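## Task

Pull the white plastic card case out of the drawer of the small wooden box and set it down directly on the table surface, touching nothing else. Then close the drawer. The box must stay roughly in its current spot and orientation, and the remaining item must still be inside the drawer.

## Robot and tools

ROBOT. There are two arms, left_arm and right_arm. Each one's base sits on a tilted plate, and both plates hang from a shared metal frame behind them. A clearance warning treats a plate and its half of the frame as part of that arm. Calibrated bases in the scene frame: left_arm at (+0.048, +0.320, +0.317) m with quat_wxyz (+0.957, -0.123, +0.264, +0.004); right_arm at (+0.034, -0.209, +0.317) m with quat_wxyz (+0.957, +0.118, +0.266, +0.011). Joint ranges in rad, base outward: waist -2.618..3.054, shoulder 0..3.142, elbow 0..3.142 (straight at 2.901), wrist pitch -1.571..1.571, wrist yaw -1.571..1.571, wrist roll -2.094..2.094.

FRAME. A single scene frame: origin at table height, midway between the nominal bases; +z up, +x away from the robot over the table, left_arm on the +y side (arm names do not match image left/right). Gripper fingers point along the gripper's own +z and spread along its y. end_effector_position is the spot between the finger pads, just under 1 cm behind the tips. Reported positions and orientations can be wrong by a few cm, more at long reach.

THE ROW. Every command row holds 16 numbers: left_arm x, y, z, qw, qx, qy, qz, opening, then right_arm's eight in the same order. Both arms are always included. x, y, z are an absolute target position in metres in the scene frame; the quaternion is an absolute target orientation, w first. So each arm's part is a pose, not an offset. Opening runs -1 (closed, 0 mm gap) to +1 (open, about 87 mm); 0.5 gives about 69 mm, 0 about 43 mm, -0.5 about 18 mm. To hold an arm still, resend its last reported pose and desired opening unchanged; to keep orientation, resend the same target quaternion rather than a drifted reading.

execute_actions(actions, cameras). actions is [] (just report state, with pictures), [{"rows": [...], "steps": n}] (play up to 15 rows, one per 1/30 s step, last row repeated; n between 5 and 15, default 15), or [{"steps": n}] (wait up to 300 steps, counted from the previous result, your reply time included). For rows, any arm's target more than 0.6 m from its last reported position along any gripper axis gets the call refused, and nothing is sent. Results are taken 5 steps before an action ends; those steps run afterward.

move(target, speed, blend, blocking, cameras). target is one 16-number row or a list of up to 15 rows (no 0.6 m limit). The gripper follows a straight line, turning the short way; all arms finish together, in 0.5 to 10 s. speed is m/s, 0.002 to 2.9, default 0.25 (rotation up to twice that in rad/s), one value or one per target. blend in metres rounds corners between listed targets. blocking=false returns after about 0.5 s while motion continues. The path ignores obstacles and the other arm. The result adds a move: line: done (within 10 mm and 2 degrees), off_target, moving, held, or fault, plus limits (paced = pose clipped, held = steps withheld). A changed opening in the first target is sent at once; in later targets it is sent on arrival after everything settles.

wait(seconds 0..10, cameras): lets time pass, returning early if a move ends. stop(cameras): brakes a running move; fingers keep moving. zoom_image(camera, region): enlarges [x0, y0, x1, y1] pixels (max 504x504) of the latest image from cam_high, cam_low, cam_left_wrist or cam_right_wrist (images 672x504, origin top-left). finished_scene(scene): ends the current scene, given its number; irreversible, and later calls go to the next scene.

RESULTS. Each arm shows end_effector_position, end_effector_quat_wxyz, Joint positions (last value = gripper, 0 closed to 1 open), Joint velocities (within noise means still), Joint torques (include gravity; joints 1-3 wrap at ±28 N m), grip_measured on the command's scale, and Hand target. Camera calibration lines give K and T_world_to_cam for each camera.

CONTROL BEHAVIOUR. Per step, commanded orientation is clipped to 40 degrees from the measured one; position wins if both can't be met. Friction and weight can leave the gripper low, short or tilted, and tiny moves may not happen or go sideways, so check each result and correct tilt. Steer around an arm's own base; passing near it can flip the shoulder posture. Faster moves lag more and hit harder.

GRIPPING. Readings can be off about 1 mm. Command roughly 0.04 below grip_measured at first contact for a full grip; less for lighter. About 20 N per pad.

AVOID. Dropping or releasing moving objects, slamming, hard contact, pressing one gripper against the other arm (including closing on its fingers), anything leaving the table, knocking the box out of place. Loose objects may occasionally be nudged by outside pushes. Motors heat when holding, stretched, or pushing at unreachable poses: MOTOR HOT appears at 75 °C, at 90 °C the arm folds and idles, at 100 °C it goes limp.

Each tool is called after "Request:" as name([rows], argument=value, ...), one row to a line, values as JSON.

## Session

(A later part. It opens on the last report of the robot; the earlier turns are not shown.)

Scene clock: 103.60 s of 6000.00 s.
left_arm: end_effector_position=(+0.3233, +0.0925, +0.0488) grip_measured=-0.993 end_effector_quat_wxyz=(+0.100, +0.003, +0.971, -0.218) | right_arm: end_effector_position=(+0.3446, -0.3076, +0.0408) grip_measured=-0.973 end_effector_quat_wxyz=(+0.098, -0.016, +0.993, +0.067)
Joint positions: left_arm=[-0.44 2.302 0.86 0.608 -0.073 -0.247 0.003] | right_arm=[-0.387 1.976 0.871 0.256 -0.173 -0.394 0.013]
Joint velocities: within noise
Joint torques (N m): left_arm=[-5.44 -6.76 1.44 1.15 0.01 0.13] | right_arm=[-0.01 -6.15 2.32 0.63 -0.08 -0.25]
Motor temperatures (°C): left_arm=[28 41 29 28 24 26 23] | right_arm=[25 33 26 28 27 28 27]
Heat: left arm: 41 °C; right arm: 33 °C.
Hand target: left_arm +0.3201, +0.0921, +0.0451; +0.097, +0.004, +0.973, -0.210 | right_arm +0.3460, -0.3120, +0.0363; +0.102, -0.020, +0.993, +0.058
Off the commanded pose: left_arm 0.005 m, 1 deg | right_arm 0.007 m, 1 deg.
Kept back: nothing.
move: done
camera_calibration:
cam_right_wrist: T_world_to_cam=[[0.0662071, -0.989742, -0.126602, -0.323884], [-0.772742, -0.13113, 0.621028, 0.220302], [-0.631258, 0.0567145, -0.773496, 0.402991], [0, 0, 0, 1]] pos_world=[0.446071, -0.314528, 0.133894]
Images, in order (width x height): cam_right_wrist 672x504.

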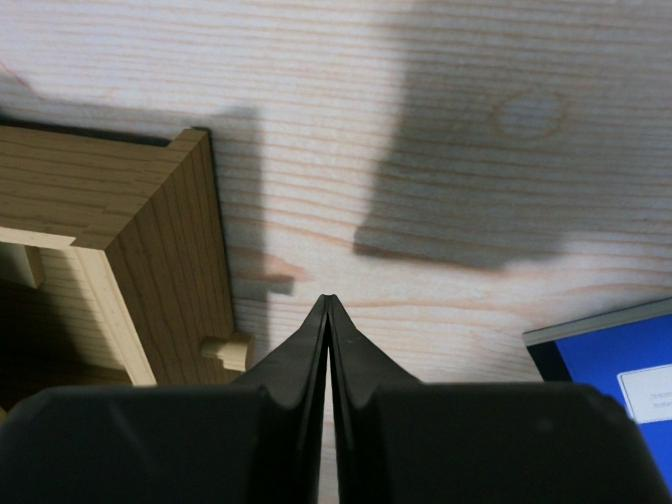

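Request:
move([
  [0.320,0.092,0.045,0.0968,0.00375,0.97303,-0.20938,-1.0,0.328,-0.275,0.037,0.1020,-0.0205,0.9926,0.0584,-1.0],
  [0.320,0.092,0.045,0.0968,0.00375,0.97303,-0.20938,-1.0,0.328,-0.105,0.037,0.1020,-0.0205,0.9926,0.0584,-1.0],
], speed=[0.15,0.1], cameras=["cam_low", "cam_high", "cam_right_wrist"])

Scene clock: 106.40 s of 6000.00 s.
left_arm: end_effector_position=(+0.3233, +0.1024, +0.0444) grip_measured=-0.993 end_effector_quat_wxyz=(+0.101, +0.002, +0.977, -0.189) | right_arm: end_effector_position=(+0.3256, -0.1422, +0.0395) grip_measured=-0.974 end_effector_quat_wxyz=(+0.094, -0.026, +0.995, -0.003)
Joint positions: left_arm=[-0.44 2.302 0.86 0.596 -0.131 -0.244 0.003] | right_arm=[0.183 2.115 0.769 0.476 0.345 0.005 0.013]
Joint velocities: within noise
Joint torques (N m): left_arm=[-5.38 -6.89 1.42 1.24 0.53 0.08] | right_arm=[7.39 -5.09 2.22 0.72 -0.95 0.35]
Motor temperatures (°C): left_arm=[28 41 29 28 24 26 23] | right_arm=[25 33 26 28 27 28 27]
Heat: left arm: 41 °C; right arm: 33 °C.
Hand target: left_arm +0.3200, +0.0923, +0.0453; +0.097, +0.004, +0.973, -0.209 | right_arm +0.3268, -0.1066, +0.0399; +0.100, -0.022, +0.993, +0.057
Off the commanded pose: left_arm 0.011 m, 2 deg | right_arm 0.037 m, 7 deg.
Kept back: nothing.
move: off_target (left_arm, right_arm)
camera_calibration:
cam_right_wrist: T_world_to_cam=[[0.0708606, -0.997388, 0.0139931, -0.167143], [-0.769773, -0.0457571, 0.636675, 0.23873], [-0.634372, -0.0558867, -0.771005, 0.36547], [0, 0, 0, 1]] pos_world=[0.427456, -0.135358, 0.132125]
Images, in order (width x height): cam_high 672x504, cam_low 672x504, cam_right_wrist 672x504.

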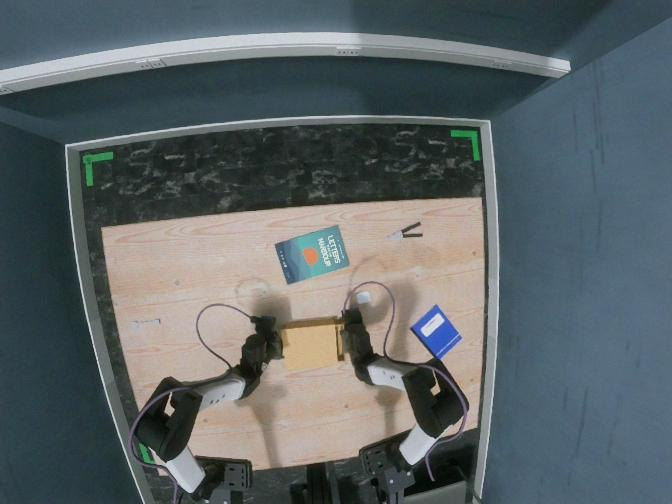

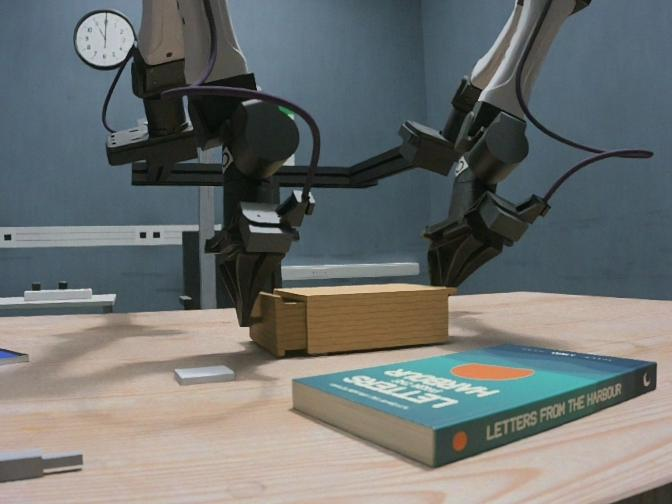

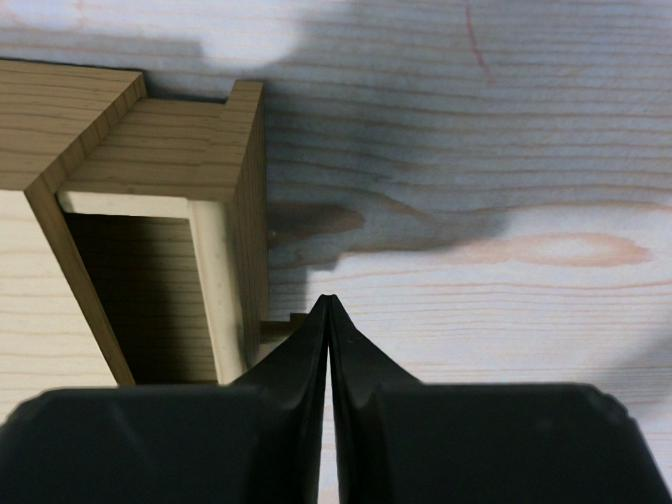

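Request:
move([
  [0.320,0.084,0.045,0.0968,0.00375,0.97303,-0.20938,-1.0,0.328,-0.075,0.037,0.1020,-0.0205,0.9926,0.0584,-1.0],
], speed=[0.07], cameras=["cam_low", "cam_high", "cam_right_wrist"])

Scene clock: 107.43 s of 6000.00 s.
left_arm: end_effector_position=(+0.3225, +0.1051, +0.0412) grip_measured=-0.993 end_effector_quat_wxyz=(+0.099, +0.002, +0.979, -0.179) | right_arm: end_effector_position=(+0.3242, -0.1195, +0.0396) grip_measured=-0.974 end_effector_quat_wxyz=(+0.091, -0.029, +0.995, -0.015)
Joint positions: left_arm=[-0.44 2.309 0.867 0.585 -0.15 -0.244 0.003] | right_arm=[0.262 2.152 0.812 0.437 0.417 0.063 0.013]
Joint velocities: within noise
Joint torques (N m): left_arm=[-7.23 -6.63 2.17 1.26 0.56 -0.08] | right_arm=[8.7 -4.86 2.86 0.78 -1.09 0.42]
Motor temperatures (°C): left_arm=[28 41 29 28 24 26 23] | right_arm=[25 33 26 28 27 28 27]
Heat: left arm: 41 °C; right arm: 33 °C.
Hand target: left_arm +0.3196, +0.0848, +0.0457; +0.096, +0.004, +0.973, -0.209 | right_arm +0.3264, -0.0774, +0.0411; +0.099, -0.022, +0.993, +0.057
Off the commanded pose: left_arm 0.022 m, 4 deg | right_arm 0.045 m, 9 deg.
Kept back: nothing.
move: off_target (left_arm, right_arm)
camera_calibration:
cam_right_wrist: T_world_to_cam=[[0.076484, -0.99637, 0.0373705, -0.147177], [-0.765505, -0.0346643, 0.642496, 0.238339], [-0.638868, -0.077748, -0.765378, 0.364597], [0, 0, 0, 1]] pos_world=[0.426636, -0.110034, 0.131423]
Images, in order (width x height): cam_high 672x504, cam_low 672x504, cam_right_wrist 672x504.

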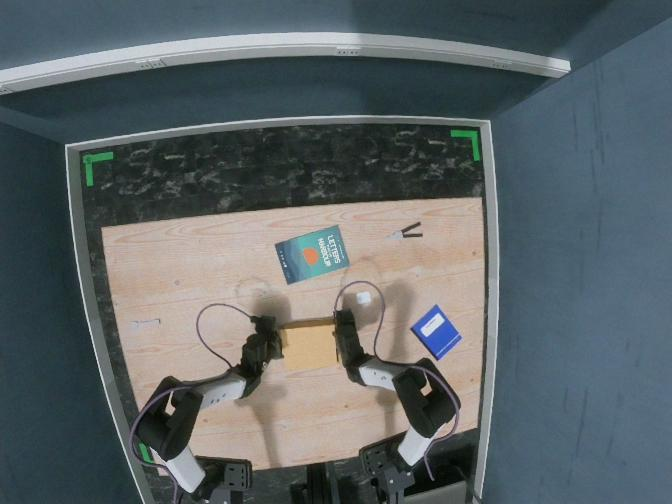

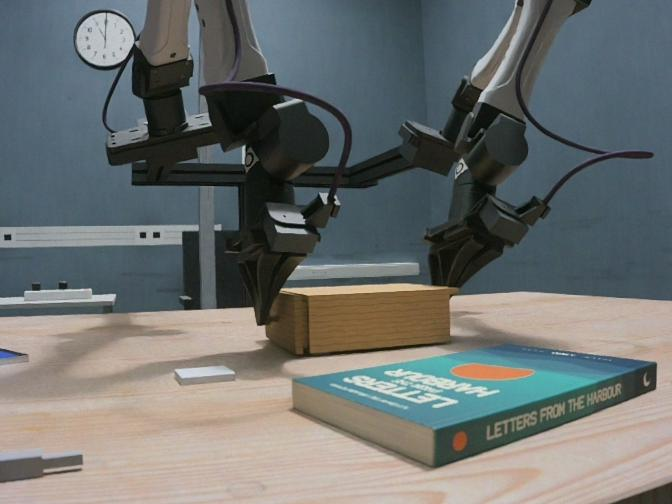

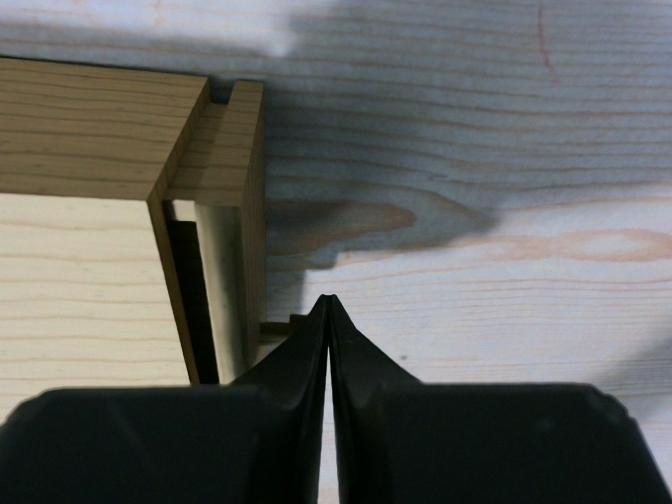

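Request:
move([
  [0.320,0.070,0.045,0.0968,0.00375,0.97303,-0.20938,-1.0,0.328,-0.055,0.037,0.1020,-0.0205,0.9926,0.0584,-1.0],
], speed=[0.06], cameras=["cam_low", "cam_high", "cam_right_wrist"])

Scene clock: 108.50 s of 6000.00 s.
left_arm: end_effector_position=(+0.3220, +0.1066, +0.0389) grip_measured=-0.993 end_effector_quat_wxyz=(+0.098, +0.007, +0.984, -0.152) | right_arm: end_effector_position=(+0.3224, -0.1094, +0.0402) grip_measured=-0.974 end_effector_quat_wxyz=(+0.087, -0.033, +0.995, -0.035)
Joint positions: left_arm=[-0.461 2.317 0.889 0.549 -0.214 -0.249 0.003] | right_arm=[0.31 2.177 0.846 0.395 0.483 0.102 0.013]
Joint velocities: within noise
Joint torques (N m): left_arm=[-8.55 -6.06 2.78 1.4 0.89 -0.29] | right_arm=[9.58 -5.23 3.19 0.87 -1.35 0.54]
Motor temperatures (°C): left_arm=[28 41 29 28 24 26 23] | right_arm=[25 33 26 28 27 28 27]
Heat: left arm: 41 °C; right arm: 33 °C.
Hand target: left_arm +0.3189, +0.0722, +0.0473; +0.095, +0.005, +0.973, -0.208 | right_arm +0.3260, -0.0584, +0.0432; +0.098, -0.023, +0.993, +0.055
Off the commanded pose: left_arm 0.037 m, 7 deg | right_arm 0.055 m, 11 deg.
Kept back: nothing.
move: off_target (left_arm, right_arm)
camera_calibration:
cam_right_wrist: T_world_to_cam=[[0.0795822, -0.993887, 0.0765222, -0.139314], [-0.761037, -0.0109988, 0.648615, 0.237716], [-0.643808, -0.109854, -0.75726, 0.362406], [0, 0, 0, 1]] pos_world=[0.425317, -0.0960363, 0.13091]
Images, in order (width x height): cam_high 672x504, cam_low 672x504, cam_right_wrist 672x504.

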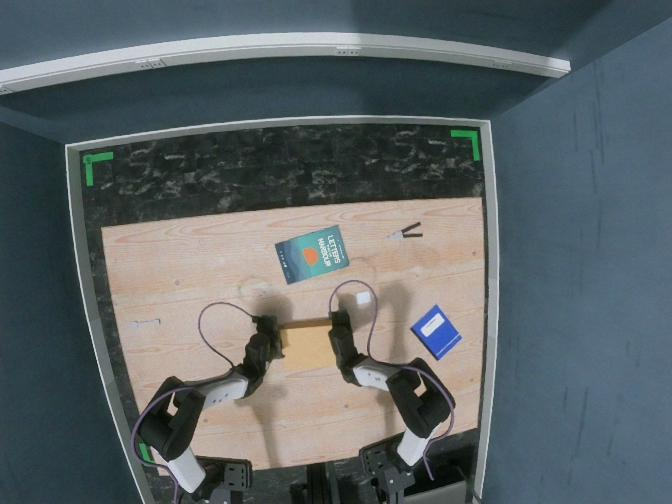

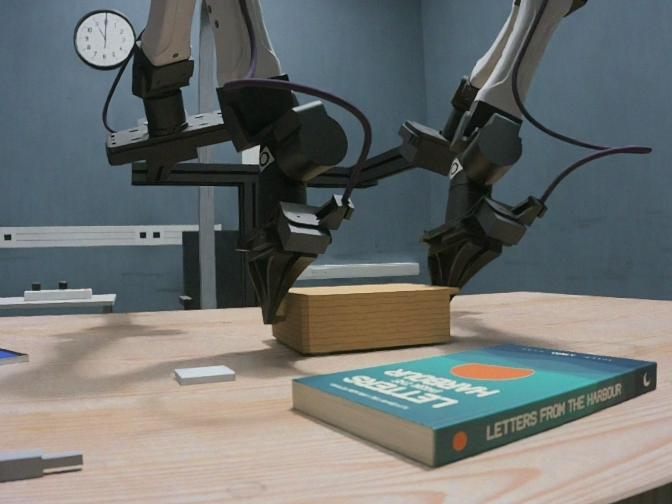

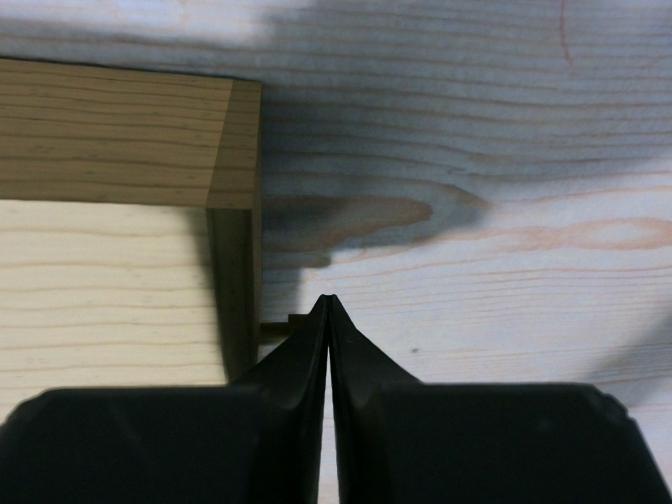

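Request:
move([
  [0.320,0.064,0.045,0.0968,0.00375,0.97303,-0.20938,-1.0,0.328,-0.128,0.037,0.1020,-0.0205,0.9926,0.0584,-1.0],
], speed=[0.08], cameras=["cam_low", "cam_high", "cam_right_wrist"])

Scene clock: 110.50 s of 6000.00 s.
left_arm: end_effector_position=(+0.3206, +0.0840, +0.0413) grip_measured=-0.993 end_effector_quat_wxyz=(+0.096, +0.006, +0.980, -0.175) | right_arm: end_effector_position=(+0.3048, -0.1345, +0.0286) grip_measured=-0.974 end_effector_quat_wxyz=(+0.066, -0.030, +0.997, +0.035)
Joint positions: left_arm=[-0.497 2.344 0.922 0.549 -0.192 -0.283 0.003] | right_arm=[0.158 2.159 0.762 0.477 0.25 -0.002 0.013]
Joint velocities: within noise
Joint torques (N m): left_arm=[-6.76 -6.9 2.13 1.41 0.65 -0.05] | right_arm=[3.3 -9.77 0.06 0.78 -0.45 -0.16]
Motor temperatures (°C): left_arm=[28 41 29 28 24 26 23] | right_arm=[26 33 26 28 27 28 27]
Heat: left arm: 41 °C; right arm: 33 °C.
Hand target: left_arm +0.3197, +0.0648, +0.0458; +0.096, +0.004, +0.973, -0.209 | right_arm +0.3279, -0.1283, +0.0373; +0.102, -0.021, +0.993, +0.058
Off the commanded pose: left_arm 0.020 m, 4 deg | right_arm 0.026 m, 5 deg.
Kept back: nothing.
move: off_target (left_arm, right_arm)
camera_calibration:
cam_right_wrist: T_world_to_cam=[[0.0858454, -0.994196, -0.0648431, -0.159856], [-0.730691, -0.107069, 0.674261, 0.208786], [-0.67729, -0.0105019, -0.735641, 0.362523], [0, 0, 0, 1]] pos_world=[0.411814, -0.132767, 0.115545]
Images, in order (width x height): cam_high 672x504, cam_low 672x504, cam_right_wrist 672x504.

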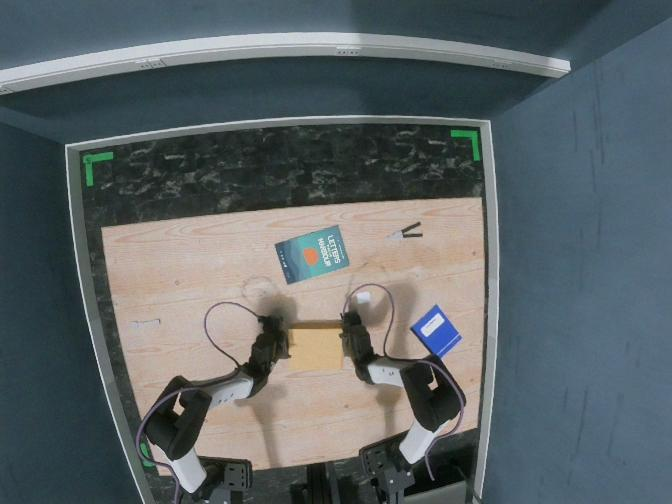

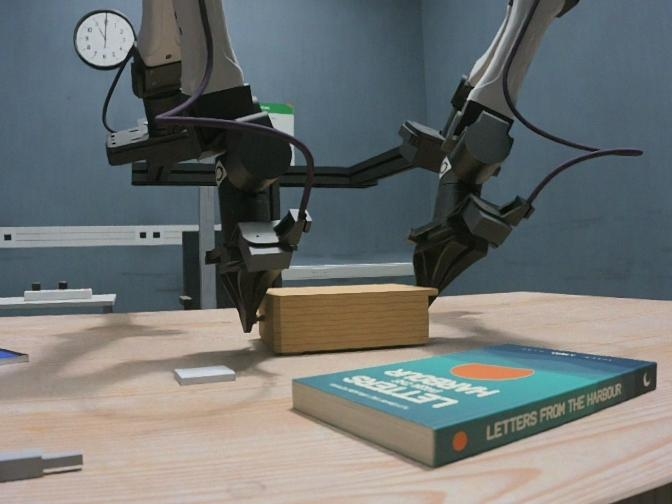

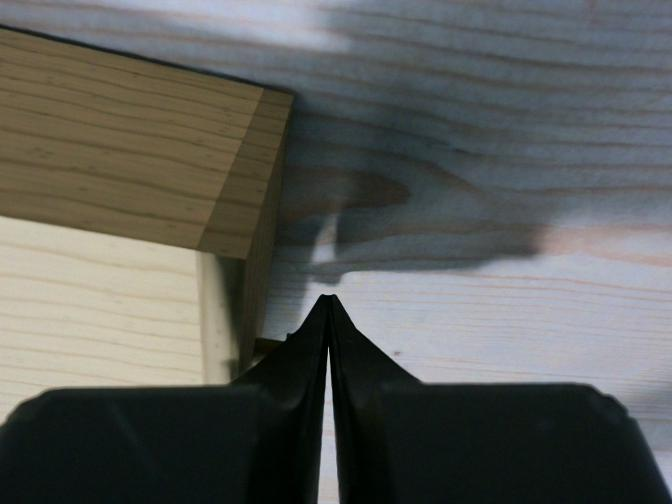

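Request:
move([
  [0.320,0.125,0.045,0.0968,0.00375,0.97303,-0.20938,-1.0,0.328,-0.104,0.037,0.1020,-0.0205,0.9926,0.0584,-1.0],
], speed=[0.09], cameras=["cam_low", "cam_high", "cam_right_wrist"])

Scene clock: 112.40 s of 6000.00 s.
left_arm: end_effector_position=(+0.3087, +0.1242, +0.0396) grip_measured=-0.993 end_effector_quat_wxyz=(+0.082, +0.005, +0.976, -0.202) | right_arm: end_effector_position=(+0.3153, -0.1126, +0.0336) grip_measured=-0.974 end_effector_quat_wxyz=(+0.082, -0.026, +0.995, +0.051)
Joint positions: left_arm=[-0.37 2.29 0.803 0.614 -0.051 -0.198 0.003] | right_arm=[0.209 2.159 0.783 0.478 0.252 0.041 0.013]
Joint velocities: within noise
Joint torques (N m): left_arm=[-3.48 -9.63 -0.03 1.24 0.33 0.28] | right_arm=[5.52 -7.23 1.48 0.76 -0.09 0.01]
Motor temperatures (°C): left_arm=[28 41 29 28 24 26 23] | right_arm=[26 33 26 28 27 28 27]
Heat: left arm: 41 °C; right arm: 33 °C.
Hand target: left_arm +0.3198, +0.1250, +0.0448; +0.097, +0.004, +0.973, -0.209 | right_arm +0.3278, -0.1040, +0.0373; +0.102, -0.021, +0.993, +0.059
Off the commanded pose: left_arm 0.013 m, 2 deg | right_arm 0.016 m, 3 deg.
Kept back: nothing.
move: off_target (left_arm, right_arm)
camera_calibration:
cam_right_wrist: T_world_to_cam=[[0.0805996, -0.992206, -0.0950262, -0.135653], [-0.75081, -0.123141, 0.648938, 0.220752], [-0.655582, 0.0190424, -0.754883, 0.370672], [0, 0, 0, 1]] pos_world=[0.419682, -0.11447, 0.123669]
Images, in order (width x height): cam_high 672x504, cam_low 672x504, cam_right_wrist 672x504.

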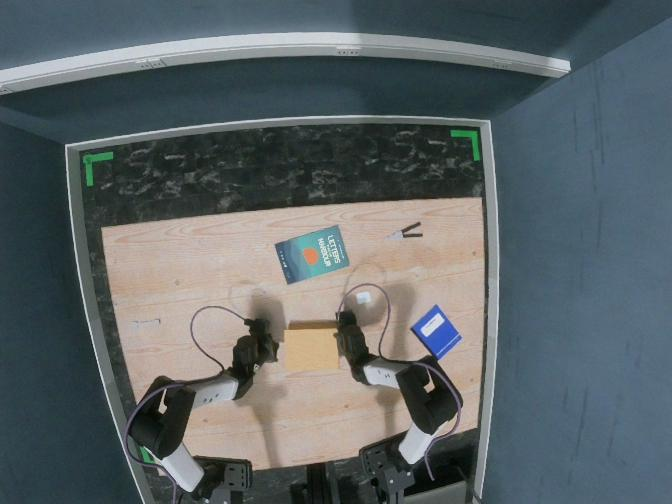

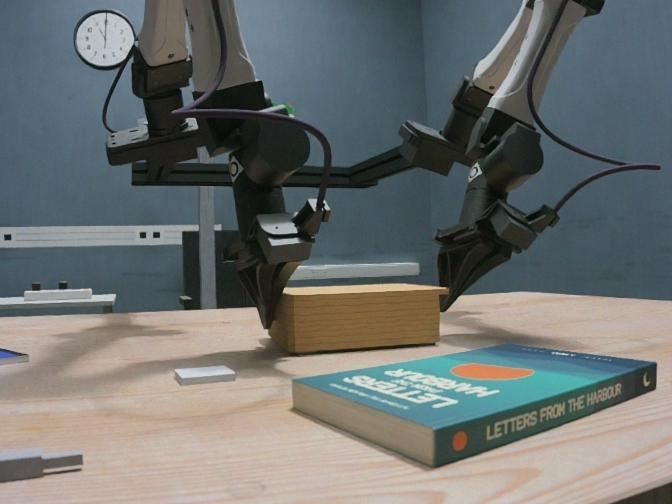

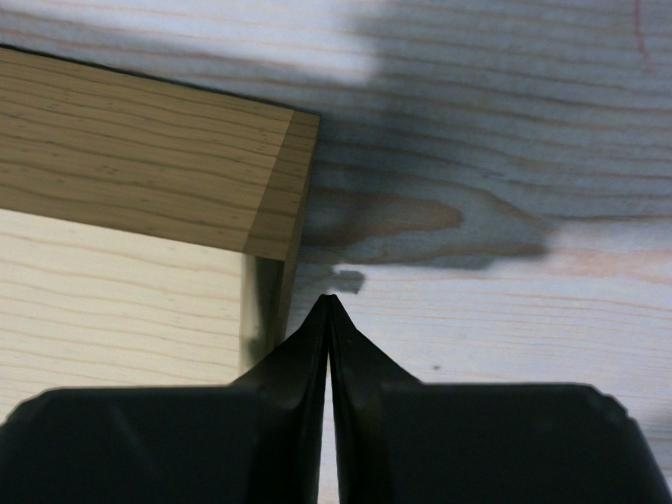

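Request:
move([
  [0.320,0.130,0.045,0.0968,0.00375,0.97303,-0.20938,-1.0,0.322,-0.180,0.045,0.1020,-0.0205,0.9926,0.0584,-1.0],
], speed=[0.15], cameras=["cam_low", "cam_high", "cam_right_wrist"])

Request:
zoom_image(camera="cam_low", region=[150, 260, 480, 400])

Scene clock: 113.73 s of 6000.00 s.
left_arm: end_effector_position=(+0.3083, +0.1277, +0.0401) grip_measured=-0.993 end_effector_quat_wxyz=(+0.082, +0.007, +0.976, -0.204) | right_arm: end_effector_position=(+0.3057, -0.1777, +0.0374) grip_measured=-0.974 end_effector_quat_wxyz=(+0.076, -0.021, +0.995, +0.055)
Joint positions: left_arm=[-0.359 2.283 0.793 0.616 -0.039 -0.186 0.003] | right_arm=[0.005 2.063 0.687 0.497 0.115 -0.107 0.013]
Joint velocities: within noise
Joint torques (N m): left_arm=[-3.18 -9.65 -0.12 1.21 0.32 0.29] | right_arm=[2.1 -9.47 -0.44 0.62 -0.21 -0.24]
Motor temperatures (°C): left_arm=[28 41 29 28 24 26 23] | right_arm=[26 34 26 28 27 28 27]
Heat: left arm: 41 °C; right arm: 34 °C.
Hand target: left_arm +0.3200, +0.1300, +0.0449; +0.097, +0.004, +0.973, -0.209 | right_arm +0.3217, -0.1800, +0.0448; +0.102, -0.021, +0.993, +0.058
Off the commanded pose: left_arm 0.013 m, 2 deg | right_arm 0.018 m, 3 deg.
Kept back: nothing.
move: off_target (left_arm, right_arm)
camera_calibration:
cam_right_wrist: T_world_to_cam=[[0.0711198, -0.991876, -0.105471, -0.195876], [-0.743892, -0.123185, 0.656849, 0.200594], [-0.664505, 0.0317444, -0.746609, 0.373087], [0, 0, 0, 1]] pos_world=[0.411069, -0.181418, 0.126131]
Images, in order (width x height): cam_high 672x504, cam_low 672x504, cam_right_wrist 672x504.

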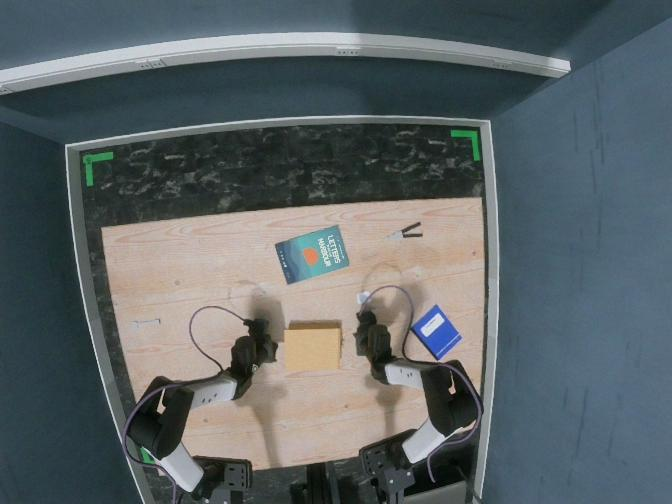

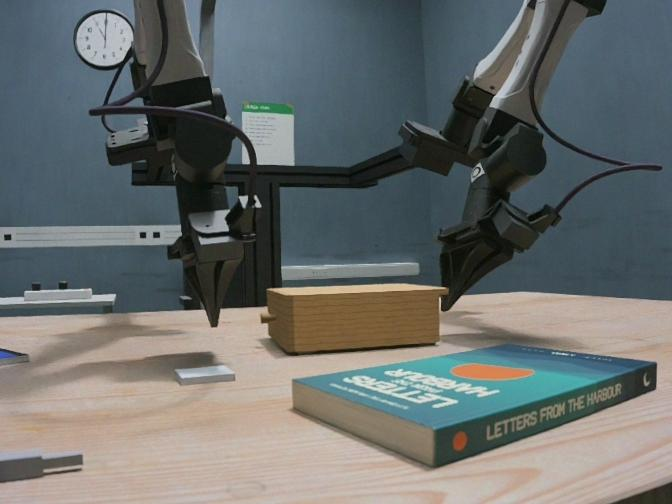

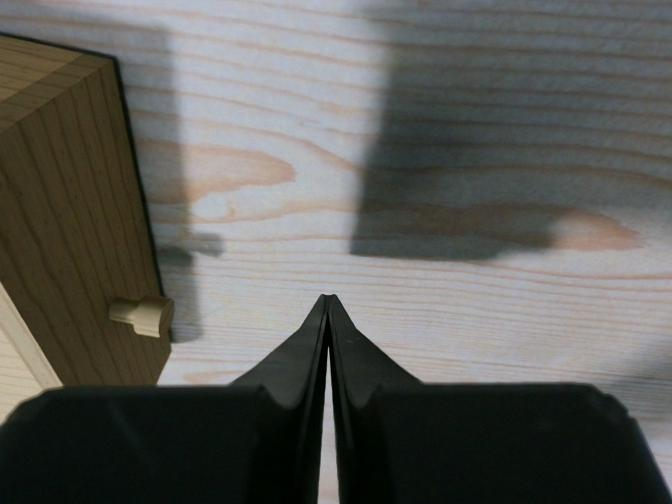

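Scaled by 1.527 from the camera's 672x504 image, which has a finer 960x720 frame.

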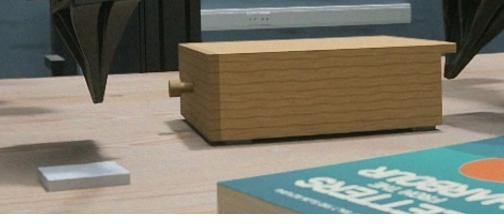

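Request:
finished_scene(scene=2)

The scene is finished: the task was done.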